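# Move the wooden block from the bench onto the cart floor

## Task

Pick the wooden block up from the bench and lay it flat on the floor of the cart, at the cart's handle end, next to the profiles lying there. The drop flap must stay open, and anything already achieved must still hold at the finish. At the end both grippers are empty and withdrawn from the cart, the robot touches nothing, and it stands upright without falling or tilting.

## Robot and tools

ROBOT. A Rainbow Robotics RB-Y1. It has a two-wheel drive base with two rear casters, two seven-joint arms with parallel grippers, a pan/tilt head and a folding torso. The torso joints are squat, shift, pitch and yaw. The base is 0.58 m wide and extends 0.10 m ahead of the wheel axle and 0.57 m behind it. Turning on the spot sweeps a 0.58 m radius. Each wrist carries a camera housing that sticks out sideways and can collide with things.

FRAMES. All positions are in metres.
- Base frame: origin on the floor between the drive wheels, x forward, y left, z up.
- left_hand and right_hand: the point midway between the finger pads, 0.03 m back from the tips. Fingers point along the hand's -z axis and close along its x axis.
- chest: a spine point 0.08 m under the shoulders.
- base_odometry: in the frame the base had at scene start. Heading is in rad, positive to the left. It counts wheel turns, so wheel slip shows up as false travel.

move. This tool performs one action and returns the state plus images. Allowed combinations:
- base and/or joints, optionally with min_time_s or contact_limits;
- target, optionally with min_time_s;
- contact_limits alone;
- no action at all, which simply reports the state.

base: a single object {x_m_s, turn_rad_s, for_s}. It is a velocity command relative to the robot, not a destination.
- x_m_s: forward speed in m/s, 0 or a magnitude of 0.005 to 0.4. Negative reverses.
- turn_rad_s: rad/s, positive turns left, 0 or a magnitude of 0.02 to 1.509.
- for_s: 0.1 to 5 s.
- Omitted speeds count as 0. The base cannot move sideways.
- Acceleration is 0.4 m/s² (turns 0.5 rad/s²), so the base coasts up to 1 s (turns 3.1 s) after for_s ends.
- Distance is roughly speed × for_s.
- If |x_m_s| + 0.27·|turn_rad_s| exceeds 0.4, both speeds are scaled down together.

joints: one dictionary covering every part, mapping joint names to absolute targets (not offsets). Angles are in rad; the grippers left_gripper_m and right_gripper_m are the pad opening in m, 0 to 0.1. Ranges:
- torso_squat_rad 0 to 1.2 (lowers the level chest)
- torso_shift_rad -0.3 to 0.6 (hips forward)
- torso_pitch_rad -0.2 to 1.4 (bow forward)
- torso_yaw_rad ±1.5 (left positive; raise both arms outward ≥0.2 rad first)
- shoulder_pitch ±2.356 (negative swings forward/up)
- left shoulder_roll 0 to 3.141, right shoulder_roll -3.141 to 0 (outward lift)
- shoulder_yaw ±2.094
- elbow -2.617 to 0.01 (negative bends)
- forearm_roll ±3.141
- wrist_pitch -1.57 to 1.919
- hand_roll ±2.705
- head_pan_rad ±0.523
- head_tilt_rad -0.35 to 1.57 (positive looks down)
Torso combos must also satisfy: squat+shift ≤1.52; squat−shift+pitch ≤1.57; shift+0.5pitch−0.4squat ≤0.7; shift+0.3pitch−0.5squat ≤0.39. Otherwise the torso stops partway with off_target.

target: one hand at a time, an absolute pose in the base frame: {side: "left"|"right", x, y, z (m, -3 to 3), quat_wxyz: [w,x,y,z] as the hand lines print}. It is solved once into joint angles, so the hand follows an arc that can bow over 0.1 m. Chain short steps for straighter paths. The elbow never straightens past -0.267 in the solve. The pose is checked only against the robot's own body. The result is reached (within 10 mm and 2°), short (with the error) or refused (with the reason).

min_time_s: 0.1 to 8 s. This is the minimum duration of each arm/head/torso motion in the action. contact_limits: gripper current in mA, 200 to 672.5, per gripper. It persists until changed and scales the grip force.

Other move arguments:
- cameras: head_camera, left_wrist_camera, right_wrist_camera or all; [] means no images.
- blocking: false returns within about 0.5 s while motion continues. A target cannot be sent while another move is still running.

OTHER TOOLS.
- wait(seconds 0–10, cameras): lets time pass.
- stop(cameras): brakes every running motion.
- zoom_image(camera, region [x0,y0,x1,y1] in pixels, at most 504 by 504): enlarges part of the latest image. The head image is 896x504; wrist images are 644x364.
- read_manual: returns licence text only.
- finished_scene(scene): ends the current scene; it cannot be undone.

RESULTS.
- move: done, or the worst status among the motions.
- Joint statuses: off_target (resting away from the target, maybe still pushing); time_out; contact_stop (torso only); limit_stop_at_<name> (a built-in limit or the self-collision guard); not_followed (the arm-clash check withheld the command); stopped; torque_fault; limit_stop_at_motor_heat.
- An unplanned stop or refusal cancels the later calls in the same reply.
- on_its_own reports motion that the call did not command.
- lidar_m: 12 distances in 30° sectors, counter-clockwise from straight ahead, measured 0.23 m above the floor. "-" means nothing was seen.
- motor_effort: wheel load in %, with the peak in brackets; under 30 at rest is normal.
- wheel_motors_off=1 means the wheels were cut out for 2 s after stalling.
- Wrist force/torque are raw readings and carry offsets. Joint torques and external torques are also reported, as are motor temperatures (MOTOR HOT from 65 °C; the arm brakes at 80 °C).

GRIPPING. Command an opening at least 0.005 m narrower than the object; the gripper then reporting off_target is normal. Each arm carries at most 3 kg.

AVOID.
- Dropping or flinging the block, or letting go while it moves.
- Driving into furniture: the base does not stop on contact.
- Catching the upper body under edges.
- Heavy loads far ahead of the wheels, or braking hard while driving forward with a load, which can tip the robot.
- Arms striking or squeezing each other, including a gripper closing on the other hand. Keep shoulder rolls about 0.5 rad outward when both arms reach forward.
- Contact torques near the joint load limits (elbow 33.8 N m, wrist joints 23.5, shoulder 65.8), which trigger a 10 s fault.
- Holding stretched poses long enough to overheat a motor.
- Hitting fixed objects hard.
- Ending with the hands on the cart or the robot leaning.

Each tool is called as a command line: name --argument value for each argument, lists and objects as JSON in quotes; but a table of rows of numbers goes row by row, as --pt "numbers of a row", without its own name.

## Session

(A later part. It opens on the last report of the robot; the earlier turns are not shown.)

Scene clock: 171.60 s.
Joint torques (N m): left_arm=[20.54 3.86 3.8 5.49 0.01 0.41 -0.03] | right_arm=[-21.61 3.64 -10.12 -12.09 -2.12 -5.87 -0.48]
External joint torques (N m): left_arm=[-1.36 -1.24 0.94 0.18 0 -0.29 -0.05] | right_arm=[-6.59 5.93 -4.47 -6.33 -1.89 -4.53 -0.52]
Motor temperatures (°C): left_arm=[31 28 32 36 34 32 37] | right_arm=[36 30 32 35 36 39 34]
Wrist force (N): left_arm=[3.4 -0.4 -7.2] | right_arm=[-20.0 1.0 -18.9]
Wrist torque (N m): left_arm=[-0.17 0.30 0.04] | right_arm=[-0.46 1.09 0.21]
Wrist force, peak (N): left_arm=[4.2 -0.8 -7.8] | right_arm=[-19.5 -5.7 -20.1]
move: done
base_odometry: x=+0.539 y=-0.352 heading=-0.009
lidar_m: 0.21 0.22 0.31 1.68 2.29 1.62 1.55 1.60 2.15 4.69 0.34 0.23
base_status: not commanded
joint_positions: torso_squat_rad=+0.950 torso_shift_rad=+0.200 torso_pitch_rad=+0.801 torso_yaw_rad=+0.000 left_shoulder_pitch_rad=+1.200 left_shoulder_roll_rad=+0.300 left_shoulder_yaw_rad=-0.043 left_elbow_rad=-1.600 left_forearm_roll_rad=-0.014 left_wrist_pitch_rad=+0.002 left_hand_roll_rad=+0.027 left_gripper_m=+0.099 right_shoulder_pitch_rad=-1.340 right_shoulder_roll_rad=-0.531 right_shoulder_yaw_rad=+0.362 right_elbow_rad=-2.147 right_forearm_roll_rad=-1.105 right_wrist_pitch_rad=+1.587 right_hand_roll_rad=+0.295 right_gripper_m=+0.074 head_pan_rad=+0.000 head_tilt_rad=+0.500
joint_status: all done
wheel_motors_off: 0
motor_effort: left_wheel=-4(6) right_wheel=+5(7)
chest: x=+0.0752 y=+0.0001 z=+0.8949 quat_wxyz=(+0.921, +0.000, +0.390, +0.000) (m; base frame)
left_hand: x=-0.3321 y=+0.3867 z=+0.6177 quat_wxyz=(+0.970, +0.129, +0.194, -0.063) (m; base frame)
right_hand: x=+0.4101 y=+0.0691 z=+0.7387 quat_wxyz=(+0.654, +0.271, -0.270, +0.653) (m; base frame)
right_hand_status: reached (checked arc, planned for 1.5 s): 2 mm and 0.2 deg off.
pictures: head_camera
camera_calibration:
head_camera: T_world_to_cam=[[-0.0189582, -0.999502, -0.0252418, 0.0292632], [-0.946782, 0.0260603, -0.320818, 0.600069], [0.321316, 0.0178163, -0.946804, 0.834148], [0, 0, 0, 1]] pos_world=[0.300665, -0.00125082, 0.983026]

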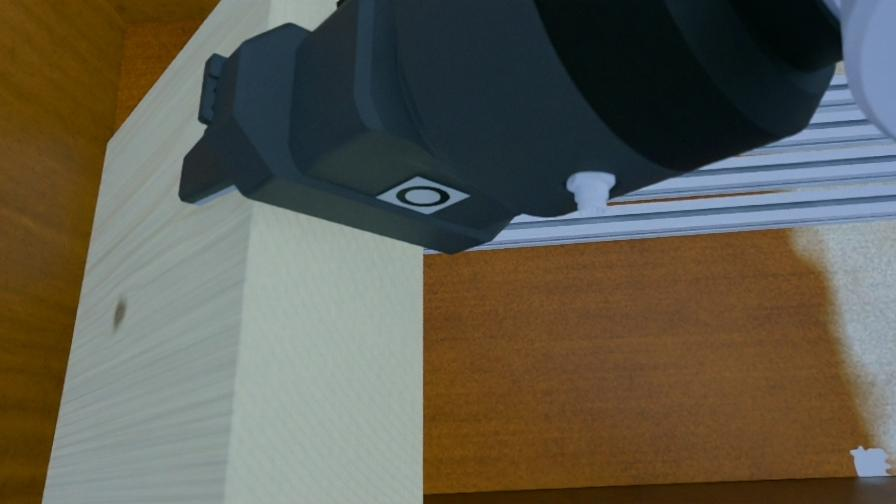

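move --target '{"side":"right","x":0.403,"y":0.15,"z":0.66,"quat_wxyz":[0.7327,0.304,-0.2334,0.562]}' --min_time_s 1.5 --cameras '["head_camera"]'

move --target '{"side":"right","x":0.4,"y":0.215,"z":0.58,"quat_wxyz":[0.7327,0.304,-0.2334,0.562]}' --min_time_s 1.5 --cameras '["head_camera","right_wrist_camera"]'

Scene clock: 186.23 s.
Joint torques (N m): left_arm=[20.26 3.9 3.61 5.42 -0.13 0.45 0.08] | right_arm=[-22.17 10.58 -7.96 -16.5 -2.75 -5.63 -0.55]
External joint torques (N m): left_arm=[-1.64 -1.2 0.75 0.11 -0.14 -0.25 0.06] | right_arm=[-7.15 8.68 -3.33 -8.52 -2.41 -4.35 -0.58]
Motor temperatures (°C): left_arm=[31 28 32 36 34 32 37] | right_arm=[36 30 32 34 36 39 34]
Wrist force (N): left_arm=[3.5 0.4 -7.8] | right_arm=[-18.6 -3.8 -19.4]
Wrist torque (N m): left_arm=[-0.27 0.31 0.05] | right_arm=[-0.81 1.12 0.21]
Wrist force, peak (N): left_arm=[3.8 0.1 -7.9] | right_arm=[-19.2 -4.4 -20.4]
move: done
base_odometry: x=+0.539 y=-0.352 heading=-0.009
lidar_m: 0.20 0.22 0.30 1.68 2.30 1.63 1.55 1.61 2.13 4.68 0.33 0.23
base_status: not commanded
joint_positions: torso_squat_rad=+0.950 torso_shift_rad=+0.200 torso_pitch_rad=+0.801 torso_yaw_rad=+0.000 left_shoulder_pitch_rad=+1.200 left_shoulder_roll_rad=+0.300 left_shoulder_yaw_rad=-0.043 left_elbow_rad=-1.600 left_forearm_roll_rad=-0.014 left_wrist_pitch_rad=+0.002 left_hand_roll_rad=+0.027 left_gripper_m=+0.099 right_shoulder_pitch_rad=-1.288 right_shoulder_roll_rad=-0.320 right_shoulder_yaw_rad=+0.563 right_elbow_rad=-1.882 right_forearm_roll_rad=-0.833 right_wrist_pitch_rad=+1.390 right_hand_roll_rad=+0.156 right_gripper_m=+0.074 head_pan_rad=+0.000 head_tilt_rad=+0.500
joint_status: all done
wheel_motors_off: 0
motor_effort: left_wheel=-5(6) right_wheel=+4(7)
chest: x=+0.0752 y=+0.0001 z=+0.8949 quat_wxyz=(+0.921, +0.000, +0.390, +0.000) (m; base frame)
left_hand: x=-0.3321 y=+0.3867 z=+0.6177 quat_wxyz=(+0.970, +0.129, +0.194, -0.063) (m; base frame)
right_hand: x=+0.4031 y=+0.1488 z=+0.6580 quat_wxyz=(+0.734, +0.303, -0.231, +0.562) (m; base frame)
right_hand_status: reached (checked arc, planned for 1.5 s): 2 mm and 0.3 deg off.
pictures: head_camera
camera_calibration:
head_camera: T_world_to_cam=[[-0.0188938, -0.999506, -0.0251161, 0.0291203], [-0.946783, 0.025959, -0.320824, 0.600076], [0.321318, 0.0177179, -0.946806, 0.834148], [0, 0, 0, 1]] pos_world=[0.300665, -0.00125087, 0.983026]

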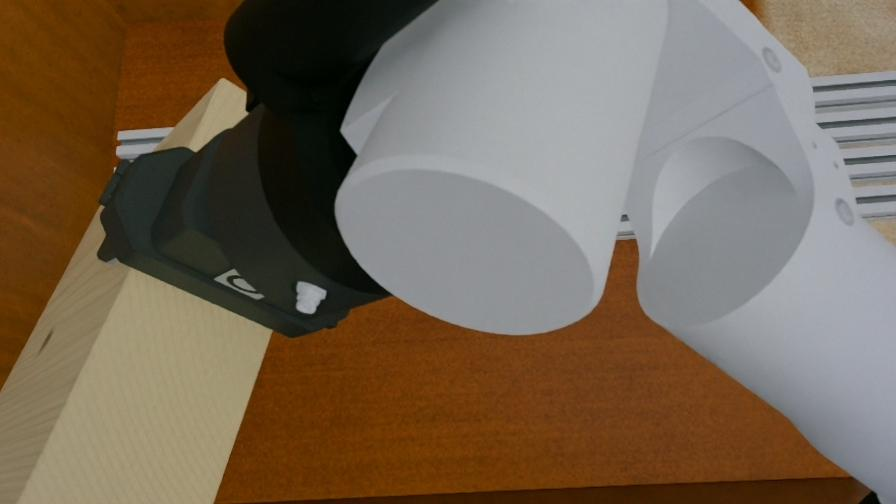

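Scene clock: 188.07 s.
Joint torques (N m): left_arm=[19.95 4.09 3.64 5.37 -0.01 0.45 0.04] | right_arm=[-23.77 16.12 -4.76 -18.42 -3.88 -4.17 -0.08]
External joint torques (N m): left_arm=[-1.96 -1.01 0.78 0.07 -0.03 -0.25 0.02] | right_arm=[-8.5 10.92 -1.32 -9.32 -3.44 -2.98 -0.11]
Motor temperatures (°C): left_arm=[31 28 32 36 34 32 37] | right_arm=[36 30 32 34 36 39 34]
Wrist force (N): left_arm=[3.5 -0.3 -7.8] | right_arm=[-17.9 -6.2 -19.7]
Wrist torque (N m): left_arm=[-0.22 0.29 0.08] | right_arm=[-1.17 0.87 0.10]
Wrist force, peak (N): left_arm=[4.1 0.6 -8.0] | right_arm=[-20.7 -4.7 -19.0]
move: done
base_odometry: x=+0.539 y=-0.352 heading=-0.009
lidar_m: 0.21 0.22 0.30 1.68 2.32 1.63 1.55 1.61 2.12 4.69 0.32 0.21
base_status: not commanded
joint_positions: torso_squat_rad=+0.950 torso_shift_rad=+0.200 torso_pitch_rad=+0.801 torso_yaw_rad=+0.000 left_shoulder_pitch_rad=+1.200 left_shoulder_roll_rad=+0.300 left_shoulder_yaw_rad=-0.043 left_elbow_rad=-1.600 left_forearm_roll_rad=-0.014 left_wrist_pitch_rad=+0.002 left_hand_roll_rad=+0.027 left_gripper_m=+0.099 right_shoulder_pitch_rad=-1.291 right_shoulder_roll_rad=-0.140 right_shoulder_yaw_rad=+0.661 right_elbow_rad=-1.483 right_forearm_roll_rad=-0.722 right_wrist_pitch_rad=+1.125 right_hand_roll_rad=+0.309 right_gripper_m=+0.074 head_pan_rad=+0.000 head_tilt_rad=+0.500
joint_status: all done
wheel_motors_off: 0
motor_effort: left_wheel=-5(5) right_wheel=+4(6)
chest: x=+0.0752 y=+0.0001 z=+0.8949 quat_wxyz=(+0.921, +0.000, +0.390, +0.000) (m; base frame)
left_hand: x=-0.3321 y=+0.3867 z=+0.6177 quat_wxyz=(+0.970, +0.129, +0.194, -0.063) (m; base frame)
right_hand: x=+0.4003 y=+0.2131 z=+0.5775 quat_wxyz=(+0.734, +0.302, -0.231, +0.562) (m; base frame)
right_hand_status: reached (checked arc, planned for 1.5 s): 3 mm and 0.4 deg off.
pictures: head_camera, right_wrist_camera
camera_calibration:
head_camera: T_world_to_cam=[[-0.0189245, -0.999508, -0.0250211, 0.0290363], [-0.946782, 0.0259576, -0.320827, 0.600078], [0.321318, 0.017618, -0.946807, 0.83415], [0, 0, 0, 1]] pos_world=[0.300665, -0.00125063, 0.983027]
right_wrist_camera: T_world_to_cam=[[-0.233445, -0.671613, -0.703164, 0.641424], [-0.84154, -0.222743, 0.492134, 0.127191], [-0.487148, 0.706627, -0.513192, 0.412984], [0, 0, 0, 1]] pos_world=[0.457958, 0.167294, 0.600371]

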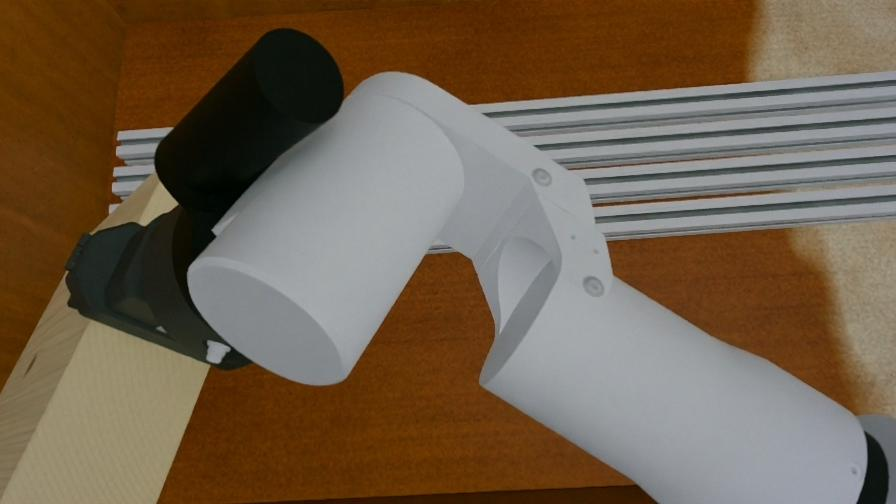

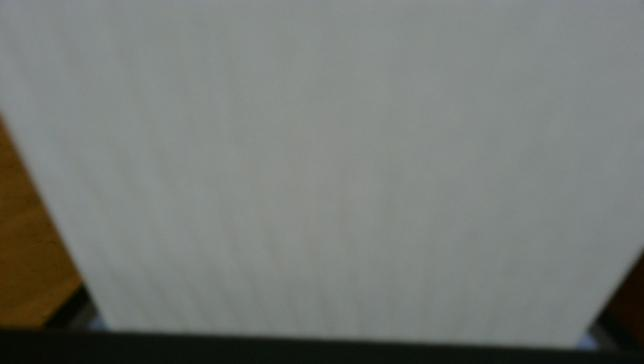

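move --joints '{"head_tilt_rad":0.8,"head_pan_rad":0.45}' --cameras '["head_camera"]'

Scene clock: 190.67 s.
Joint torques (N m): left_arm=[20.23 3.99 3.57 5.1 -0.13 0.39 0.07] | right_arm=[-24.01 15.68 -5.09 -18.55 -3.94 -4.31 0.01]
External joint torques (N m): left_arm=[-1.67 -1.11 0.72 -0.2 -0.14 -0.31 0.05] | right_arm=[-8.74 10.48 -1.65 -9.45 -3.5 -3.12 -0.02]
Motor temperatures (°C): left_arm=[31 28 32 36 34 32 37] | right_arm=[36 30 32 34 36 38 34]
Wrist force (N): left_arm=[3.3 -0.2 -7.5] | right_arm=[-18.1 -6.1 -19.5]
Wrist torque (N m): left_arm=[-0.18 0.33 0.04] | right_arm=[-1.17 0.83 0.13]
Wrist force, peak (N): left_arm=[4.3 0.1 -7.7] | right_arm=[-18.7 -5.6 -19.8]
move: done
base_odometry: x=+0.539 y=-0.352 heading=-0.009
lidar_m: 0.20 0.22 0.30 1.68 2.30 1.63 1.56 1.62 2.15 4.68 0.33 0.23
base_status: not commanded
joint_positions: torso_squat_rad=+0.950 torso_shift_rad=+0.200 torso_pitch_rad=+0.801 torso_yaw_rad=+0.000 left_shoulder_pitch_rad=+1.200 left_shoulder_roll_rad=+0.300 left_shoulder_yaw_rad=-0.043 left_elbow_rad=-1.600 left_forearm_roll_rad=-0.014 left_wrist_pitch_rad=+0.002 left_hand_roll_rad=+0.027 left_gripper_m=+0.099 right_shoulder_pitch_rad=-1.291 right_shoulder_roll_rad=-0.140 right_shoulder_yaw_rad=+0.661 right_elbow_rad=-1.483 right_forearm_roll_rad=-0.722 right_wrist_pitch_rad=+1.125 right_hand_roll_rad=+0.309 right_gripper_m=+0.074 head_pan_rad=+0.450 head_tilt_rad=+0.800
joint_status: all done
wheel_motors_off: 0
motor_effort: left_wheel=-3(5) right_wheel=+4(6)
chest: x=+0.0752 y=+0.0001 z=+0.8949 quat_wxyz=(+0.921, +0.000, +0.390, +0.000) (m; base frame)
left_hand: x=-0.3321 y=+0.3867 z=+0.6177 quat_wxyz=(+0.970, +0.129, +0.194, -0.063) (m; base frame)
right_hand: x=+0.4003 y=+0.2131 z=+0.5775 quat_wxyz=(+0.734, +0.302, -0.231, +0.562) (m; base frame)
pictures: head_camera
camera_calibration:
head_camera: T_world_to_cam=[[0.277306, -0.90204, -0.330793, 0.271101], [-0.960338, -0.270693, -0.0669058, 0.344663], [-0.0291917, 0.336227, -0.941329, 0.910555], [0, 0, 0, 1]] pos_world=[0.282395, 0.0316893, 0.96987]

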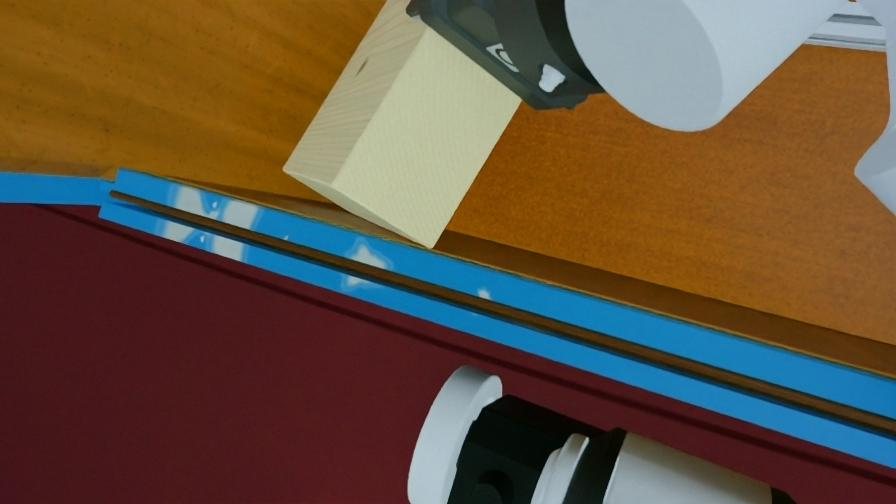

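move --target '{"side":"right","x":0.415,"y":0.145,"z":0.64,"quat_wxyz":[0.8192,0.3397,-0.1773,0.4264]}' --min_time_s 1.5 --cameras '["head_camera"]'

move --target '{"side":"right","x":0.412,"y":0.145,"z":0.575,"quat_wxyz":[0.8192,0.3397,-0.1773,0.4264]}' --min_time_s 1.5 --cameras '["head_camera"]'

move --joints '{"head_tilt_rad":0.55,"head_pan_rad":0.35}' --cameras '["head_camera"]'

Scene clock: 199.23 s.
Joint torques (N m): left_arm=[20.35 4.06 3.51 5.17 0 0.4 0.09] | right_arm=[-21.82 8.12 -9.25 -18.1 -3.64 -5.43 -0.44]
External joint torques (N m): left_arm=[-1.55 -1.04 0.65 -0.13 -0.02 -0.3 0.07] | right_arm=[-6.79 6.16 -5.09 -9.77 -3.17 -4.22 -0.47]
Motor temperatures (°C): left_arm=[31 28 32 36 34 32 37] | right_arm=[36 30 32 34 36 38 34]
Wrist force (N): left_arm=[3.6 0.3 -7.6] | right_arm=[-16.6 -10.3 -19.1]
Wrist torque (N m): left_arm=[-0.29 0.32 0.05] | right_arm=[-1.10 0.88 0.11]
Wrist force, peak (N): left_arm=[3.9 0.0 -7.8] | right_arm=[-19.5 -5.2 -20.0]
move: done
base_odometry: x=+0.539 y=-0.352 heading=-0.009
lidar_m: 0.21 0.22 0.30 1.68 2.31 1.63 1.55 1.62 2.15 4.68 0.32 0.23
base_status: not commanded
joint_positions: torso_squat_rad=+0.950 torso_shift_rad=+0.200 torso_pitch_rad=+0.801 torso_yaw_rad=+0.000 left_shoulder_pitch_rad=+1.200 left_shoulder_roll_rad=+0.300 left_shoulder_yaw_rad=-0.043 left_elbow_rad=-1.600 left_forearm_roll_rad=-0.014 left_wrist_pitch_rad=+0.002 left_hand_roll_rad=+0.027 left_gripper_m=+0.099 right_shoulder_pitch_rad=-1.252 right_shoulder_roll_rad=-0.297 right_shoulder_yaw_rad=+0.522 right_elbow_rad=-1.810 right_forearm_roll_rad=-0.828 right_wrist_pitch_rad=+1.367 right_hand_roll_rad=-0.088 right_gripper_m=+0.074 head_pan_rad=+0.450 head_tilt_rad=+0.800
joint_status: all done
wheel_motors_off: 0
motor_effort: left_wheel=-4(5) right_wheel=+5(7)
chest: x=+0.0752 y=+0.0001 z=+0.8949 quat_wxyz=(+0.921, +0.000, +0.390, +0.000) (m; base frame)
left_hand: x=-0.3321 y=+0.3867 z=+0.6176 quat_wxyz=(+0.970, +0.129, +0.194, -0.063) (m; base frame)
right_hand: x=+0.4148 y=+0.1441 z=+0.6377 quat_wxyz=(+0.820, +0.338, -0.175, +0.426) (m; base frame)
right_hand_status: reached (checked arc, planned for 1.5 s): 2 mm and 0.3 deg off.
pictures: head_camera
camera_calibration:
head_camera: T_world_to_cam=[[0.277306, -0.90204, -0.330793, 0.271101], [-0.960338, -0.270693, -0.0669058, 0.344663], [-0.0291917, 0.336227, -0.941329, 0.910555], [0, 0, 0, 1]] pos_world=[0.282395, 0.0316893, 0.96987]

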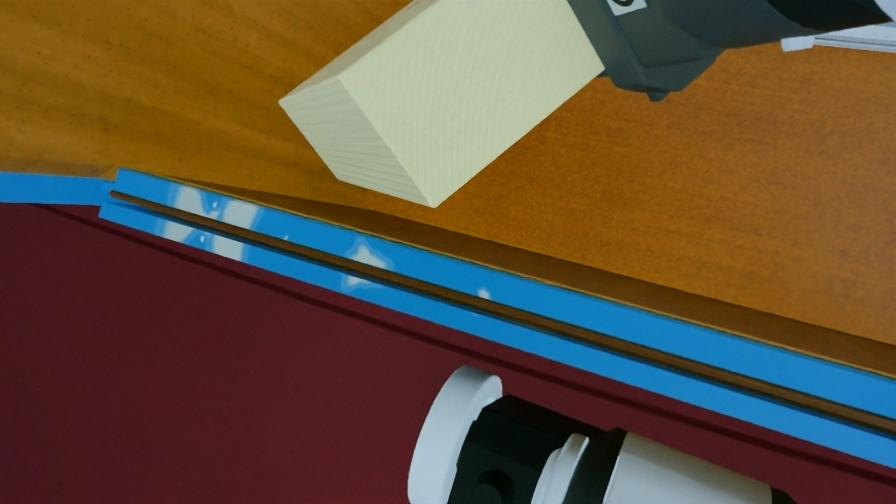

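Scene clock: 201.07 s.
Joint torques (N m): left_arm=[20.57 3.92 3.57 5.45 -0.09 0.43 0.04] | right_arm=[-21.04 11.81 -6.01 -18.47 -3.86 -4.98 0.07]
External joint torques (N m): left_arm=[-1.33 -1.19 0.72 0.15 -0.11 -0.27 0.01] | right_arm=[-6.95 9.32 -2.42 -9.53 -3.29 -3.89 0.04]
Motor temperatures (°C): left_arm=[31 28 32 36 34 32 37] | right_arm=[36 30 32 34 36 38 34]
Wrist force (N): left_arm=[3.1 -0.4 -7.4] | right_arm=[-15.9 -9.4 -19.2]
Wrist torque (N m): left_arm=[-0.19 0.30 0.10] | right_arm=[-1.16 0.88 0.13]
Wrist force, peak (N): left_arm=[3.4 0.0 -8.1] | right_arm=[-16.5 -10.3 -19.8]
move: done
base_odometry: x=+0.539 y=-0.352 heading=-0.009
lidar_m: 0.21 0.22 0.31 1.69 2.32 1.63 1.55 1.61 2.15 4.68 0.34 0.22
base_status: not commanded
joint_positions: torso_squat_rad=+0.950 torso_shift_rad=+0.200 torso_pitch_rad=+0.801 torso_yaw_rad=+0.000 left_shoulder_pitch_rad=+1.200 left_shoulder_roll_rad=+0.300 left_shoulder_yaw_rad=-0.043 left_elbow_rad=-1.600 left_forearm_roll_rad=-0.014 left_wrist_pitch_rad=+0.002 left_hand_roll_rad=+0.027 left_gripper_m=+0.099 right_shoulder_pitch_rad=-1.161 right_shoulder_roll_rad=-0.283 right_shoulder_yaw_rad=+0.557 right_elbow_rad=-1.666 right_forearm_roll_rad=-0.804 right_wrist_pitch_rad=+1.205 right_hand_roll_rad=+0.059 right_gripper_m=+0.074 head_pan_rad=+0.450 head_tilt_rad=+0.800
joint_status: all done
wheel_motors_off: 0
motor_effort: left_wheel=-4(5) right_wheel=+4(6)
chest: x=+0.0752 y=+0.0001 z=+0.8949 quat_wxyz=(+0.921, +0.000, +0.390, +0.000) (m; base frame)
left_hand: x=-0.3321 y=+0.3867 z=+0.6176 quat_wxyz=(+0.970, +0.129, +0.194, -0.063) (m; base frame)
right_hand: x=+0.4115 y=+0.1427 z=+0.5732 quat_wxyz=(+0.821, +0.337, -0.176, +0.426) (m; base frame)
right_hand_status: reached (checked arc, planned for 1.5 s): 3 mm and 0.4 deg off.
pictures: head_camera
camera_calibration:
head_camera: T_world_to_cam=[[0.277306, -0.90204, -0.330793, 0.271101], [-0.960338, -0.270693, -0.0669058, 0.344663], [-0.0291917, 0.336227, -0.941329, 0.910555], [0, 0, 0, 1]] pos_world=[0.282395, 0.0316893, 0.96987]

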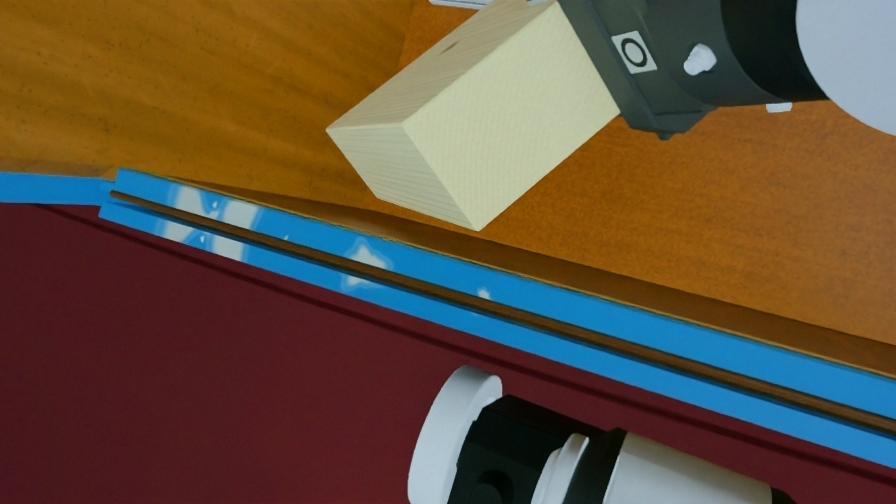

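Scene clock: 201.87 s.
Joint torques (N m): left_arm=[20.42 3.83 3.5 5.45 0.06 0.38 -0.01] | right_arm=[-21.46 11.91 -6.15 -18.44 -3.88 -5.02 0.03]
External joint torques (N m): left_arm=[-1.48 -1.28 0.64 0.15 0.05 -0.32 -0.03] | right_arm=[-7.37 9.42 -2.56 -9.5 -3.31 -3.92 0]
Motor temperatures (°C): left_arm=[31 28 32 36 34 32 37] | right_arm=[36 30 32 34 36 38 34]
Wrist force (N): left_arm=[3.2 0.0 -6.8] | right_arm=[-15.9 -9.8 -19.3]
Wrist torque (N m): left_arm=[-0.22 0.32 0.05] | right_arm=[-1.15 0.92 0.14]
Wrist force, peak (N): left_arm=[3.7 0.2 -7.9] | right_arm=[-16.6 -10.2 -19.7]
move: done
base_odometry: x=+0.539 y=-0.352 heading=-0.009
lidar_m: 0.21 0.22 0.30 1.68 2.30 1.64 1.55 1.62 2.14 4.70 0.32 0.23
base_status: not commanded
joint_positions: torso_squat_rad=+0.950 torso_shift_rad=+0.200 torso_pitch_rad=+0.801 torso_yaw_rad=+0.000 left_shoulder_pitch_rad=+1.200 left_shoulder_roll_rad=+0.300 left_shoulder_yaw_rad=-0.043 left_elbow_rad=-1.600 left_forearm_roll_rad=-0.014 left_wrist_pitch_rad=+0.002 left_hand_roll_rad=+0.027 left_gripper_m=+0.099 right_shoulder_pitch_rad=-1.161 right_shoulder_roll_rad=-0.283 right_shoulder_yaw_rad=+0.557 right_elbow_rad=-1.666 right_forearm_roll_rad=-0.804 right_wrist_pitch_rad=+1.205 right_hand_roll_rad=+0.059 right_gripper_m=+0.074 head_pan_rad=+0.350 head_tilt_rad=+0.550
joint_status: all done
wheel_motors_off: 0
motor_effort: left_wheel=-4(5) right_wheel=+4(6)
chest: x=+0.0752 y=+0.0001 z=+0.8949 quat_wxyz=(+0.921, +0.000, +0.390, +0.000) (m; base frame)
left_hand: x=-0.3321 y=+0.3867 z=+0.6176 quat_wxyz=(+0.970, +0.129, +0.194, -0.063) (m; base frame)
right_hand: x=+0.4115 y=+0.1427 z=+0.5732 quat_wxyz=(+0.821, +0.337, -0.176, +0.426) (m; base frame)
pictures: head_camera
camera_calibration:
head_camera: T_world_to_cam=[[0.218197, -0.937817, -0.26998, 0.223056], [-0.947897, -0.137861, -0.287204, 0.566147], [0.232125, 0.31858, -0.919034, 0.826651], [0, 0, 0, 1]] pos_world=[0.296092, 0.0238803, 0.982541]

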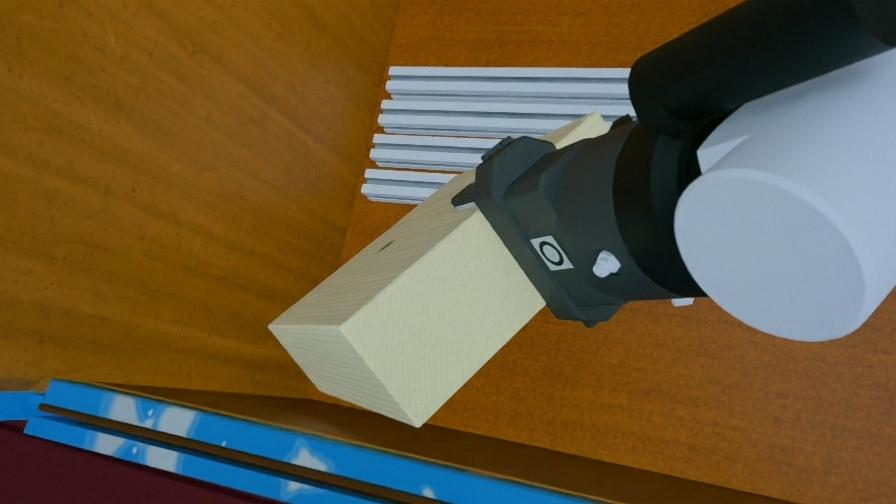

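move --target '{"side":"right","x":0.43,"y":0.05,"z":0.7,"quat_wxyz":[0.8192,0.3397,-0.1773,0.4264]}' --min_time_s 1.2 --cameras '[]'

move --target '{"side":"right","x":0.43,"y":-0.12,"z":0.75,"quat_wxyz":[0.8192,0.3397,-0.1773,0.4264]}' --min_time_s 1.2 --cameras '["head_camera"]'

Scene clock: 209.17 s.
Joint torques (N m): left_arm=[20.36 4.01 3.57 5.42 -0.02 0.43 -0.06] | right_arm=[-23.94 1.2 -10.62 -14 -3.12 -5.5 0.05]
External joint torques (N m): left_arm=[-1.54 -1.09 0.72 0.12 -0.03 -0.27 -0.08] | right_arm=[-9.37 4.04 -5.28 -7.3 -2.66 -4.27 0.01]
Motor temperatures (°C): left_arm=[31 28 31 36 34 32 37] | right_arm=[35 30 32 34 36 38 34]
Wrist force (N): left_arm=[3.2 -1.2 -7.2] | right_arm=[-16.2 -9.7 -18.6]
Wrist torque (N m): left_arm=[-0.13 0.31 0.03] | right_arm=[-0.83 0.88 -0.13]
Wrist force, peak (N): left_arm=[4.0 -0.6 -7.9] | right_arm=[-15.4 -16.1 -20.1]
move: done
base_odometry: x=+0.539 y=-0.352 heading=-0.009
lidar_m: 0.21 0.22 0.31 1.69 2.31 1.63 1.54 1.62 2.15 4.69 0.33 0.22
base_status: not commanded
joint_positions: torso_squat_rad=+0.950 torso_shift_rad=+0.200 torso_pitch_rad=+0.801 torso_yaw_rad=+0.000 left_shoulder_pitch_rad=+1.200 left_shoulder_roll_rad=+0.300 left_shoulder_yaw_rad=-0.043 left_elbow_rad=-1.600 left_forearm_roll_rad=-0.014 left_wrist_pitch_rad=+0.002 left_hand_roll_rad=+0.027 left_gripper_m=+0.099 right_shoulder_pitch_rad=-1.231 right_shoulder_roll_rad=-0.532 right_shoulder_yaw_rad=+0.312 right_elbow_rad=-2.057 right_forearm_roll_rad=-1.091 right_wrist_pitch_rad=+1.540 right_hand_roll_rad=-0.127 right_gripper_m=+0.074 head_pan_rad=+0.350 head_tilt_rad=+0.550
joint_status: all done
wheel_motors_off: 0
motor_effort: left_wheel=-4(5) right_wheel=+4(6)
chest: x=+0.0752 y=+0.0001 z=+0.8950 quat_wxyz=(+0.921, +0.000, +0.390, +0.000) (m; base frame)
left_hand: x=-0.3321 y=+0.3867 z=+0.6176 quat_wxyz=(+0.970, +0.129, +0.194, -0.063) (m; base frame)
right_hand: x=+0.4297 y=+0.0494 z=+0.6981 quat_wxyz=(+0.820, +0.339, -0.175, +0.426) (m; base frame)
right_hand_status: reached (checked arc, planned for 1.2 s): 2 mm and 0.3 deg off.
pictures: none
No camera images: "cameras" was empty.

Scene clock: 210.70 s.
Joint torques (N m): left_arm=[20.43 3.83 3.65 5.4 0 0.41 0.03] | right_arm=[-17.89 -9.3 -12.43 -7.99 -3.77 -5.02 0.28]
External joint torques (N m): left_arm=[-1.47 -1.29 0.8 0.1 -0.01 -0.29 0] | right_arm=[-6.96 1.04 -6.03 -3.54 -3.08 -3.91 0.25]
Motor temperatures (°C): left_arm=[31 28 31 36 34 32 37] | right_arm=[35 30 32 34 36 38 34]
Wrist force (N): left_arm=[2.9 -0.5 -7.7] | right_arm=[-16.3 -10.4 -18.5]
Wrist torque (N m): left_arm=[-0.19 0.24 0.01] | right_arm=[-0.88 1.00 -0.15]
Wrist force, peak (N): left_arm=[4.4 0.0 -7.6] | right_arm=[-17.0 -8.9 -21.5]
move: done
base_odometry: x=+0.539 y=-0.352 heading=-0.009
lidar_m: 0.21 0.22 0.30 1.69 2.31 1.64 1.55 1.61 2.15 4.68 0.33 0.22
base_status: not commanded
joint_positions: torso_squat_rad=+0.950 torso_shift_rad=+0.200 torso_pitch_rad=+0.801 torso_yaw_rad=+0.000 left_shoulder_pitch_rad=+1.200 left_shoulder_roll_rad=+0.300 left_shoulder_yaw_rad=-0.043 left_elbow_rad=-1.600 left_forearm_roll_rad=-0.014 left_wrist_pitch_rad=+0.002 left_hand_roll_rad=+0.027 left_gripper_m=+0.099 right_shoulder_pitch_rad=-0.997 right_shoulder_roll_rad=-0.872 right_shoulder_yaw_rad=-0.192 right_elbow_rad=-2.160 right_forearm_roll_rad=-1.578 right_wrist_pitch_rad=+1.688 right_hand_roll_rad=+0.053 right_gripper_m=+0.074 head_pan_rad=+0.350 head_tilt_rad=+0.550
joint_status: all done
wheel_motors_off: 0
motor_effort: left_wheel=-4(5) right_wheel=+5(5)
chest: x=+0.0752 y=+0.0001 z=+0.8950 quat_wxyz=(+0.921, +0.000, +0.390, +0.000) (m; base frame)
left_hand: x=-0.3321 y=+0.3867 z=+0.6177 quat_wxyz=(+0.970, +0.129, +0.194, -0.063) (m; base frame)
right_hand: x=+0.4297 y=-0.1201 z=+0.7489 quat_wxyz=(+0.820, +0.339, -0.176, +0.426) (m; base frame)
right_hand_status: reached (checked arc, planned for 1.2 s): 1 mm and 0.2 deg off.
pictures: head_camera
camera_calibration:
head_camera: T_world_to_cam=[[0.21823, -0.937765, -0.270133, 0.2231], [-0.947869, -0.137817, -0.287317, 0.566234], [0.232207, 0.318752, -0.918955, 0.826575], [0, 0, 0, 1]] pos_world=[0.296092, 0.0237801, 0.98254]

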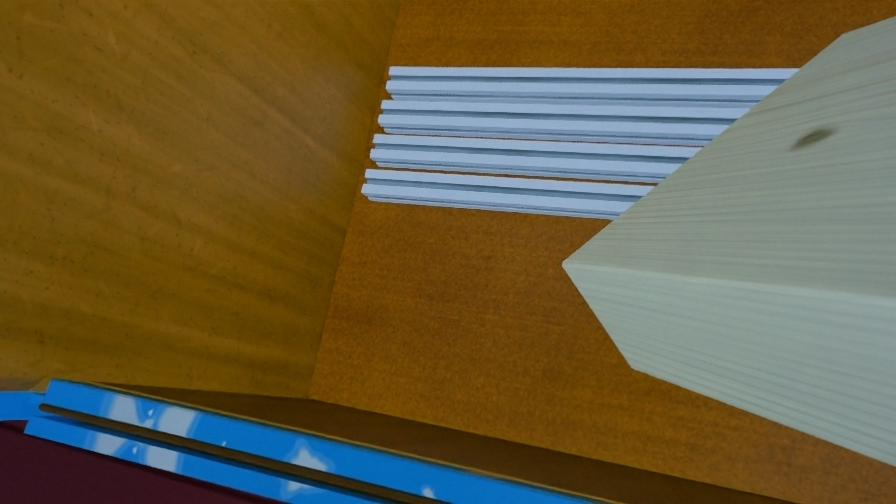

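move --joints '{"torso_yaw_rad":0.5,"head_pan_rad":0.0,"head_tilt_rad":0.5}' --min_time_s 1.5 --cameras '["head_camera"]'

Scene clock: 215.03 s.
Joint torques (N m): left_arm=[17.42 9.47 8.14 4.58 -0.05 0.32 0.01] | right_arm=[-20.02 -4.29 -9.57 -8.95 -4.76 -6.57 0.09]
External joint torques (N m): left_arm=[-1.3 -1.75 1.24 -0.02 -0.1 -0.3 -0.02] | right_arm=[-7.29 1.79 -5.85 -3.63 -3.86 -5.1 0.05]
Motor temperatures (°C): left_arm=[31 28 31 36 34 32 37] | right_arm=[35 30 32 34 36 38 34]
Wrist force (N): left_arm=[2.5 -2.4 -6.5] | right_arm=[-22.1 -12.2 -10.8]
Wrist torque (N m): left_arm=[-0.12 0.24 0.02] | right_arm=[-1.02 1.28 -0.15]
Wrist force, peak (N): left_arm=[3.8 -0.9 -8.2] | right_arm=[-22.5 -12.5 -10.6]
move: done
base_odometry: x=+0.539 y=-0.352 heading=-0.009
lidar_m: 0.21 0.23 0.30 1.68 2.31 1.64 1.54 1.60 2.15 4.69 0.33 0.23
base_status: not commanded
joint_positions: torso_squat_rad=+0.950 torso_shift_rad=+0.200 torso_pitch_rad=+0.801 torso_yaw_rad=+0.500 left_shoulder_pitch_rad=+1.200 left_shoulder_roll_rad=+0.300 left_shoulder_yaw_rad=-0.043 left_elbow_rad=-1.600 left_forearm_roll_rad=-0.014 left_wrist_pitch_rad=+0.002 left_hand_roll_rad=+0.027 left_gripper_m=+0.099 right_shoulder_pitch_rad=-0.997 right_shoulder_roll_rad=-0.873 right_shoulder_yaw_rad=-0.192 right_elbow_rad=-2.160 right_forearm_roll_rad=-1.578 right_wrist_pitch_rad=+1.688 right_hand_roll_rad=+0.053 right_gripper_m=+0.074 head_pan_rad=+0.000 head_tilt_rad=+0.500
joint_status: all done
wheel_motors_off: 0
motor_effort: left_wheel=-4(5) right_wheel=+5(6)
chest: x=+0.0752 y=+0.0001 z=+0.8950 quat_wxyz=(+0.892, +0.096, +0.378, +0.228) (m; base frame)
left_hand: x=-0.4539 y=+0.2989 z=+0.7434 quat_wxyz=(+0.928, +0.264, +0.222, +0.140) (m; base frame)
right_hand: x=+0.4398 y=+0.0631 z=+0.7384 quat_wxyz=(+0.661, +0.504, -0.188, +0.523) (m; base frame)
pictures: head_camera
camera_calibration:
head_camera: T_world_to_cam=[[0.314159, -0.874813, -0.368789, 0.311718], [-0.918943, -0.182651, -0.349546, 0.623671], [0.238428, 0.44871, -0.861285, 0.763769], [0, 0, 0, 1]] pos_world=[0.293085, 0.0438983, 0.990783]

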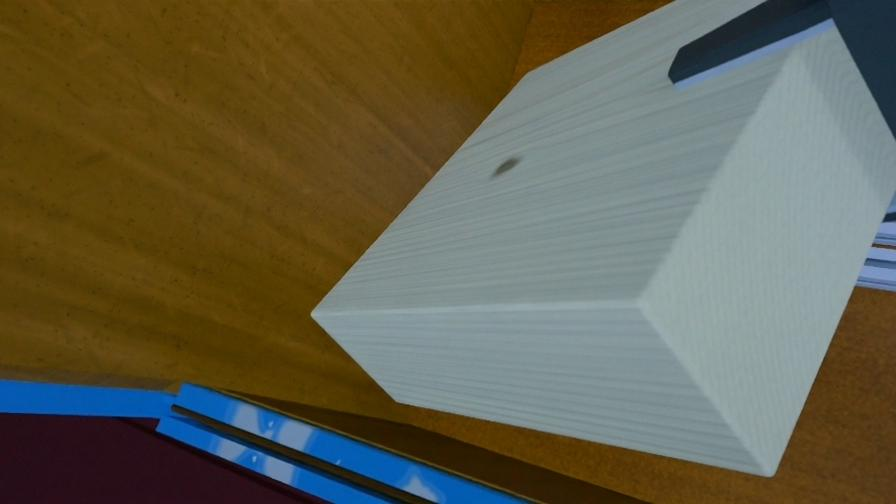

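move --target '{"side":"right","x":0.425,"y":0.06,"z":0.69,"quat_wxyz":[0.8192,0.3397,-0.1773,0.4264]}' --min_time_s 1.2 --cameras '[]'

move --target '{"side":"right","x":0.418,"y":0.135,"z":0.575,"quat_wxyz":[0.8192,0.3397,-0.1773,0.4264]}' --min_time_s 1.5 --cameras '["head_camera"]'

move --target '{"side":"right","x":0.418,"y":0.135,"z":0.55,"quat_wxyz":[0.8192,0.3397,-0.1773,0.4264]}' --min_time_s 1.0 --cameras '["head_camera"]'

Scene clock: 218.40 s.
Joint torques (N m): left_arm=[17.31 9.31 8.01 4.63 0.05 0.31 0.08] | right_arm=[-18.86 -2.71 -7.59 -10.08 -1.2 -6.28 -0.03]
External joint torques (N m): left_arm=[-1.42 -1.92 1.11 0.03 0 -0.31 0.05] | right_arm=[-7.56 2.22 -3.27 -5.67 -1.14 -4.91 -0.06]
Motor temperatures (°C): left_arm=[31 28 32 36 34 32 37] | right_arm=[35 30 32 33 36 38 34]
Wrist force (N): left_arm=[3.7 -2.2 -6.8] | right_arm=[-16.7 -10.1 -19.0]
Wrist torque (N m): left_arm=[-0.09 0.39 0.00] | right_arm=[-0.92 0.93 -0.13]
Wrist force, peak (N): left_arm=[3.7 -2.8 -7.1] | right_arm=[-18.0 -11.3 -19.0]
move: done
base_odometry: x=+0.539 y=-0.352 heading=-0.009
lidar_m: 0.20 0.22 0.31 1.69 2.31 1.63 1.55 1.60 2.13 4.69 0.32 0.21
base_status: not commanded
joint_positions: torso_squat_rad=+0.950 torso_shift_rad=+0.200 torso_pitch_rad=+0.801 torso_yaw_rad=+0.500 left_shoulder_pitch_rad=+1.200 left_shoulder_roll_rad=+0.300 left_shoulder_yaw_rad=-0.043 left_elbow_rad=-1.600 left_forearm_roll_rad=-0.014 left_wrist_pitch_rad=+0.002 left_hand_roll_rad=+0.027 left_gripper_m=+0.099 right_shoulder_pitch_rad=-0.972 right_shoulder_roll_rad=-0.942 right_shoulder_yaw_rad=+0.023 right_elbow_rad=-2.457 right_forearm_roll_rad=-1.153 right_wrist_pitch_rad=+1.767 right_hand_roll_rad=-0.467 right_gripper_m=+0.074 head_pan_rad=+0.000 head_tilt_rad=+0.500
joint_status: all done
wheel_motors_off: 0
motor_effort: left_wheel=-4(4) right_wheel=+3(6)
chest: x=+0.0752 y=+0.0001 z=+0.8950 quat_wxyz=(+0.892, +0.096, +0.378, +0.228) (m; base frame)
left_hand: x=-0.4539 y=+0.2989 z=+0.7434 quat_wxyz=(+0.928, +0.264, +0.222, +0.140) (m; base frame)
right_hand: x=+0.4248 y=+0.0596 z=+0.6888 quat_wxyz=(+0.820, +0.339, -0.176, +0.426) (m; base frame)
right_hand_status: reached (checked arc, planned for 1.2 s): 1 mm and 0.2 deg off.
pictures: none
No camera images: "cameras" was empty.

Scene clock: 220.27 s.
Joint torques (N m): left_arm=[17.16 9.47 8.11 4.32 -0.03 0.47 -0.01] | right_arm=[21.65 39.3 -2.01 -16.97 -2.11 -5.84 0.15]
External joint torques (N m): left_arm=[-1.59 -1.71 1.24 -0.26 -0.08 -0.15 -0.03] | right_arm=[33.15 40.9 1.62 -8.98 -1.82 -4.55 0.11]
Motor temperatures (°C): left_arm=[31 28 32 36 34 32 37] | right_arm=[35 30 32 33 36 38 34]
Wrist force (N): left_arm=[3.2 -2.3 -6.4] | right_arm=[-16.4 -9.1 -18.5]
Wrist torque (N m): left_arm=[-0.06 0.30 0.04] | right_arm=[-0.73 0.91 -0.15]
Wrist force, peak (N): left_arm=[4.3 -1.9 -7.0] | right_arm=[-27.6 -9.5 -21.5]
move: done
base_odometry: x=+0.539 y=-0.352 heading=-0.007
lidar_m: 0.15 0.16 0.19 0.44 2.32 1.64 1.55 1.62 2.15 4.63 0.28 0.17
base_status: not commanded
joint_positions: torso_squat_rad=+0.950 torso_shift_rad=+0.200 torso_pitch_rad=+0.798 torso_yaw_rad=+0.500 left_shoulder_pitch_rad=+1.200 left_shoulder_roll_rad=+0.300 left_shoulder_yaw_rad=-0.043 left_elbow_rad=-1.600 left_forearm_roll_rad=-0.014 left_wrist_pitch_rad=+0.002 left_hand_roll_rad=+0.027 left_gripper_m=+0.099 right_shoulder_pitch_rad=-0.820 right_shoulder_roll_rad=-0.767 right_shoulder_yaw_rad=+0.286 right_elbow_rad=-2.180 right_forearm_roll_rad=-0.753 right_wrist_pitch_rad=+1.453 right_hand_roll_rad=-0.219 right_gripper_m=+0.074 head_pan_rad=+0.000 head_tilt_rad=+0.500
joint_status: all done
wheel_motors_off: 0
on_its_own: right_wheel is at rest, and its effort (-64) is outside its rest range (-51 to +51)
motor_effort: left_wheel=+20(85) right_wheel=-64(68)
chest: x=+0.0743 y=+0.0010 z=+0.8957 quat_wxyz=(+0.893, +0.095, +0.377, +0.228) (m; base frame)
left_hand: x=-0.4547 y=+0.2988 z=+0.7419 quat_wxyz=(+0.929, +0.263, +0.220, +0.141) (m; base frame)
right_hand: x=+0.4226 y=+0.1338 z=+0.5773 quat_wxyz=(+0.820, +0.333, -0.182, +0.429) (m; base frame)
right_hand_status: reached (checked arc, planned for 1.5 s): 5 mm and 0.9 deg off.
pictures: head_camera
camera_calibration:
head_camera: T_world_to_cam=[[0.316422, -0.875077, -0.366219, 0.310546], [-0.917611, -0.184453, -0.35209, 0.625511], [0.240556, 0.447456, -0.861346, 0.764171], [0, 0, 0, 1]] pos_world=[0.291886, 0.0451958, 0.992179]

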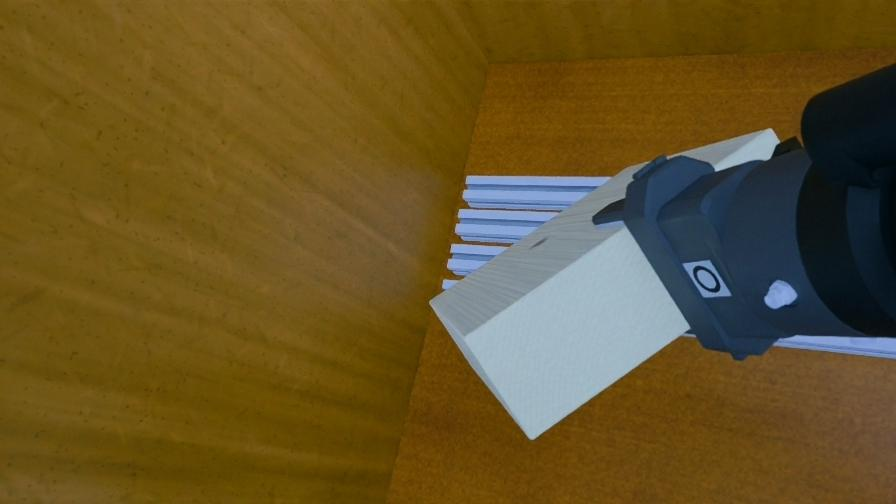

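Scene clock: 230.83 s.
Joint torques (N m): left_arm=[17.32 9.43 7.93 4.68 -0.09 0.41 0.04] | right_arm=[23.76 31.79 -2.44 -17.58 -2.14 -5.71 0.15]
External joint torques (N m): left_arm=[-1.43 -1.74 1.07 0.11 -0.14 -0.21 0.01] | right_arm=[35.29 33.61 1.31 -9.44 -1.85 -4.42 0.12]
External joint torques when the fault began: right_arm=[71.03 42.83 8.09 -8.17 -1.48 -4.85 0.48]
Motor temperatures (°C): left_arm=[31 28 32 36 34 32 37] | right_arm=[35 31 32 34 36 38 34]
Wrist force (N): left_arm=[2.9 -2.4 -6.6] | right_arm=[-16.7 -8.8 -18.7]
Wrist torque (N m): left_arm=[-0.06 0.26 0.05] | right_arm=[-0.71 0.99 -0.14]
Wrist force, peak (N): left_arm=[3.0 -2.9 -7.8] | right_arm=[-17.1 -3.9 -28.0]
move: torque_fault
TORQUE FAULT: right_shoulder_pitch_rad reached its load limit. The robot stopped for 10 seconds, dropped its targets and accepts commands again. The stop added 9.4 s to the call.
base_odometry: x=+0.539 y=-0.352 heading=-0.007
lidar_m: 0.15 0.15 0.20 0.44 2.31 1.62 1.55 1.61 2.15 4.62 0.27 0.18
base_status: not commanded
joint_positions: torso_squat_rad=+0.950 torso_shift_rad=+0.200 torso_pitch_rad=+0.797 torso_yaw_rad=+0.500 left_shoulder_pitch_rad=+1.200 left_shoulder_roll_rad=+0.300 left_shoulder_yaw_rad=-0.043 left_elbow_rad=-1.600 left_forearm_roll_rad=-0.014 left_wrist_pitch_rad=+0.002 left_hand_roll_rad=+0.027 left_gripper_m=+0.099 right_shoulder_pitch_rad=-0.810 right_shoulder_roll_rad=-0.777 right_shoulder_yaw_rad=+0.287 right_elbow_rad=-2.147 right_forearm_roll_rad=-0.748 right_wrist_pitch_rad=+1.409 right_hand_roll_rad=-0.190 right_gripper_m=+0.074 head_pan_rad=+0.000 head_tilt_rad=+0.500
joint_status: right_shoulder_pitch_rad torque_fault (moved +0.010 of +0.059); right_shoulder_roll_rad torque_fault (moved -0.011 of +0.006); right_elbow_rad torque_fault (moved +0.033 of +0.057); right_wrist_pitch_rad torque_fault (moved -0.045 of -0.090); right_hand_roll_rad torque_fault (moved +0.030 of +0.058); the others done
wheel_motors_off: 0
on_its_own: right_shoulder_pitch_rad is held at -0.801, not at your -0.761, since a torque_fault; right_elbow_rad is held at -2.149, not at your -2.123, since a torque_fault; right_wrist_pitch_rad is held at +1.407, not at your +1.363, since a torque_fault; right_hand_roll_rad is held at -0.190, not at your -0.162, since a torque_fault; right_wheel is at rest, and its effort (-63) is outside its rest range (-51 to +51)
motor_effort: left_wheel=+30(40) right_wheel=-63(97)
chest: x=+0.0742 y=+0.0012 z=+0.8958 quat_wxyz=(+0.893, +0.095, +0.376, +0.228) (m; base frame)
left_hand: x=-0.4549 y=+0.2989 z=+0.7417 quat_wxyz=(+0.929, +0.263, +0.220, +0.141) (m; base frame)
right_hand: x=+0.4303 y=+0.1335 z=+0.5680 quat_wxyz=(+0.819, +0.330, -0.189, +0.429) (m; base frame)
right_hand_status: short (checked arc, planned for 1.0 s): torque_fault, 22 mm and 1.8 deg off.
pictures: head_camera
camera_calibration:
head_camera: T_world_to_cam=[[0.316877, -0.875092, -0.36579, 0.310349], [-0.917403, -0.184893, -0.352401, 0.625687], [0.240752, 0.447245, -0.861401, 0.764178], [0, 0, 0, 1]] pos_world=[0.291687, 0.0454951, 0.992279]

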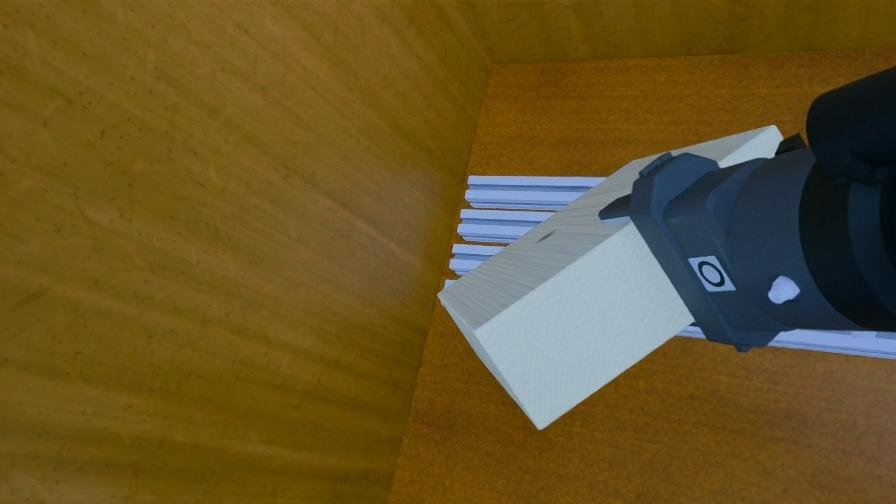

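move --target '{"side":"right","x":0.425,"y":0.12,"z":0.62,"quat_wxyz":[0.8192,0.3397,-0.1773,0.4264]}' --min_time_s 1.0 --cameras '[]'

move --target '{"side":"right","x":0.425,"y":0.06,"z":0.69,"quat_wxyz":[0.8192,0.3397,-0.1773,0.4264]}' --min_time_s 1.2 --cameras '["head_camera"]'

Scene clock: 236.17 s.
Joint torques (N m): left_arm=[17.17 9.33 7.73 4.61 -0.03 0.4 0.05] | right_arm=[-22.04 0.73 -8.68 -15.86 -2.18 -5.84 -0.16]
External joint torques (N m): left_arm=[-1.55 -1.88 0.83 0.01 -0.08 -0.22 0.02] | right_arm=[-10.18 3.04 -4.74 -8.81 -1.93 -4.52 -0.19]
Motor temperatures (°C): left_arm=[31 28 32 36 34 32 37] | right_arm=[35 31 32 34 36 38 34]
Wrist force (N): left_arm=[2.7 -2.7 -6.3] | right_arm=[-16.3 -10.4 -19.0]
Wrist torque (N m): left_arm=[-0.03 0.25 0.01] | right_arm=[-0.81 0.91 -0.14]
Wrist force, peak (N): left_arm=[3.1 -3.1 -7.2] | right_arm=[-17.3 -11.3 -20.3]
move: done
base_odometry: x=+0.539 y=-0.352 heading=-0.008
lidar_m: 0.16 0.15 0.20 0.44 2.30 1.62 1.55 1.60 2.15 4.65 0.26 0.17
base_status: not commanded
joint_positions: torso_squat_rad=+0.950 torso_shift_rad=+0.200 torso_pitch_rad=+0.801 torso_yaw_rad=+0.500 left_shoulder_pitch_rad=+1.200 left_shoulder_roll_rad=+0.300 left_shoulder_yaw_rad=-0.043 left_elbow_rad=-1.600 left_forearm_roll_rad=-0.014 left_wrist_pitch_rad=+0.002 left_hand_roll_rad=+0.027 left_gripper_m=+0.099 right_shoulder_pitch_rad=-0.886 right_shoulder_roll_rad=-0.808 right_shoulder_yaw_rad=+0.235 right_elbow_rad=-2.270 right_forearm_roll_rad=-0.854 right_wrist_pitch_rad=+1.571 right_hand_roll_rad=-0.307 right_gripper_m=+0.074 head_pan_rad=+0.000 head_tilt_rad=+0.500
joint_status: all done
wheel_motors_off: 0
motor_effort: left_wheel=+12(29) right_wheel=-14(64)
chest: x=+0.0751 y=+0.0002 z=+0.8950 quat_wxyz=(+0.892, +0.096, +0.378, +0.228) (m; base frame)
left_hand: x=-0.4540 y=+0.2990 z=+0.7432 quat_wxyz=(+0.928, +0.264, +0.222, +0.140) (m; base frame)
right_hand: x=+0.4246 y=+0.1184 z=+0.6161 quat_wxyz=(+0.820, +0.340, -0.175, +0.425) (m; base frame)
right_hand_status: reached (checked arc, planned for 1.0 s): 4 mm and 0.3 deg off.
pictures: none
No camera images: "cameras" was empty.

Scene clock: 237.70 s.
Joint torques (N m): left_arm=[17.65 9.45 8.08 4.49 -0.05 0.38 0.04] | right_arm=[-20.73 -2.59 -9.52 -10.07 -1.25 -6.22 -0.33]
External joint torques (N m): left_arm=[-1.08 -1.77 1.18 -0.11 -0.1 -0.24 0.01] | right_arm=[-9.44 2.24 -5.29 -5.63 -1.18 -4.86 -0.36]
Motor temperatures (°C): left_arm=[31 28 32 36 34 32 37] | right_arm=[35 31 32 34 36 38 34]
Wrist force (N): left_arm=[3.2 -2.8 -6.9] | right_arm=[-16.3 -9.6 -18.5]
Wrist torque (N m): left_arm=[0.00 0.33 0.09] | right_arm=[-0.85 0.95 -0.12]
Wrist force, peak (N): left_arm=[4.2 -2.7 -6.7] | right_arm=[-16.1 -11.7 -19.8]
move: done
base_odometry: x=+0.539 y=-0.352 heading=-0.008
lidar_m: 0.15 0.15 0.20 0.44 2.31 1.64 1.55 1.61 2.16 4.64 0.27 0.18
base_status: not commanded
joint_positions: torso_squat_rad=+0.950 torso_shift_rad=+0.200 torso_pitch_rad=+0.801 torso_yaw_rad=+0.500 left_shoulder_pitch_rad=+1.200 left_shoulder_roll_rad=+0.300 left_shoulder_yaw_rad=-0.043 left_elbow_rad=-1.600 left_forearm_roll_rad=-0.014 left_wrist_pitch_rad=+0.002 left_hand_roll_rad=+0.027 left_gripper_m=+0.099 right_shoulder_pitch_rad=-0.970 right_shoulder_roll_rad=-0.930 right_shoulder_yaw_rad=+0.018 right_elbow_rad=-2.458 right_forearm_roll_rad=-1.147 right_wrist_pitch_rad=+1.777 right_hand_roll_rad=-0.462 right_gripper_m=+0.074 head_pan_rad=+0.000 head_tilt_rad=+0.500
joint_status: all done
wheel_motors_off: 0
motor_effort: left_wheel=+12(14) right_wheel=-10(15)
chest: x=+0.0751 y=+0.0002 z=+0.8950 quat_wxyz=(+0.892, +0.096, +0.378, +0.228) (m; base frame)
left_hand: x=-0.4539 y=+0.2990 z=+0.7433 quat_wxyz=(+0.928, +0.264, +0.222, +0.140) (m; base frame)
right_hand: x=+0.4246 y=+0.0597 z=+0.6885 quat_wxyz=(+0.820, +0.339, -0.176, +0.426) (m; base frame)
right_hand_status: reached (checked arc, planned for 1.2 s): 2 mm and 0.2 deg off.
pictures: head_camera
camera_calibration:
head_camera: T_world_to_cam=[[0.314219, -0.874898, -0.368537, 0.311522], [-0.918897, -0.182753, -0.349613, 0.623672], [0.238525, 0.448502, -0.861366, 0.763941], [0, 0, 0, 1]] pos_world=[0.292985, 0.0438984, 0.990884]

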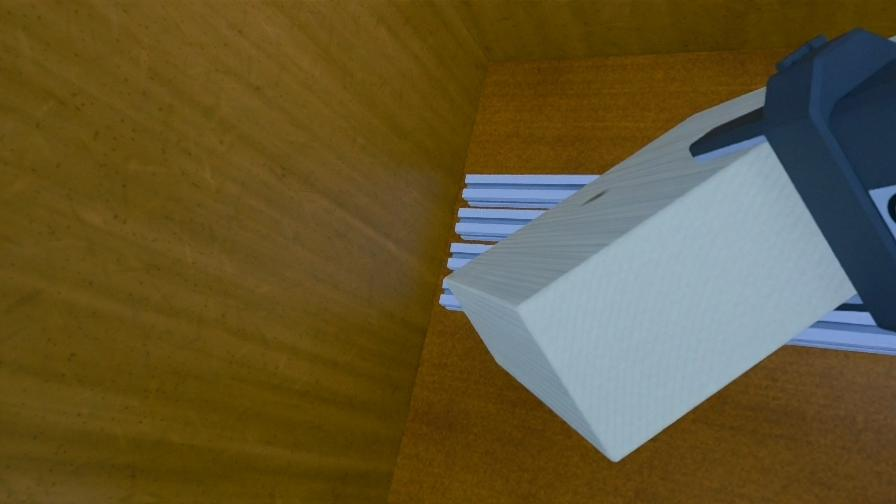

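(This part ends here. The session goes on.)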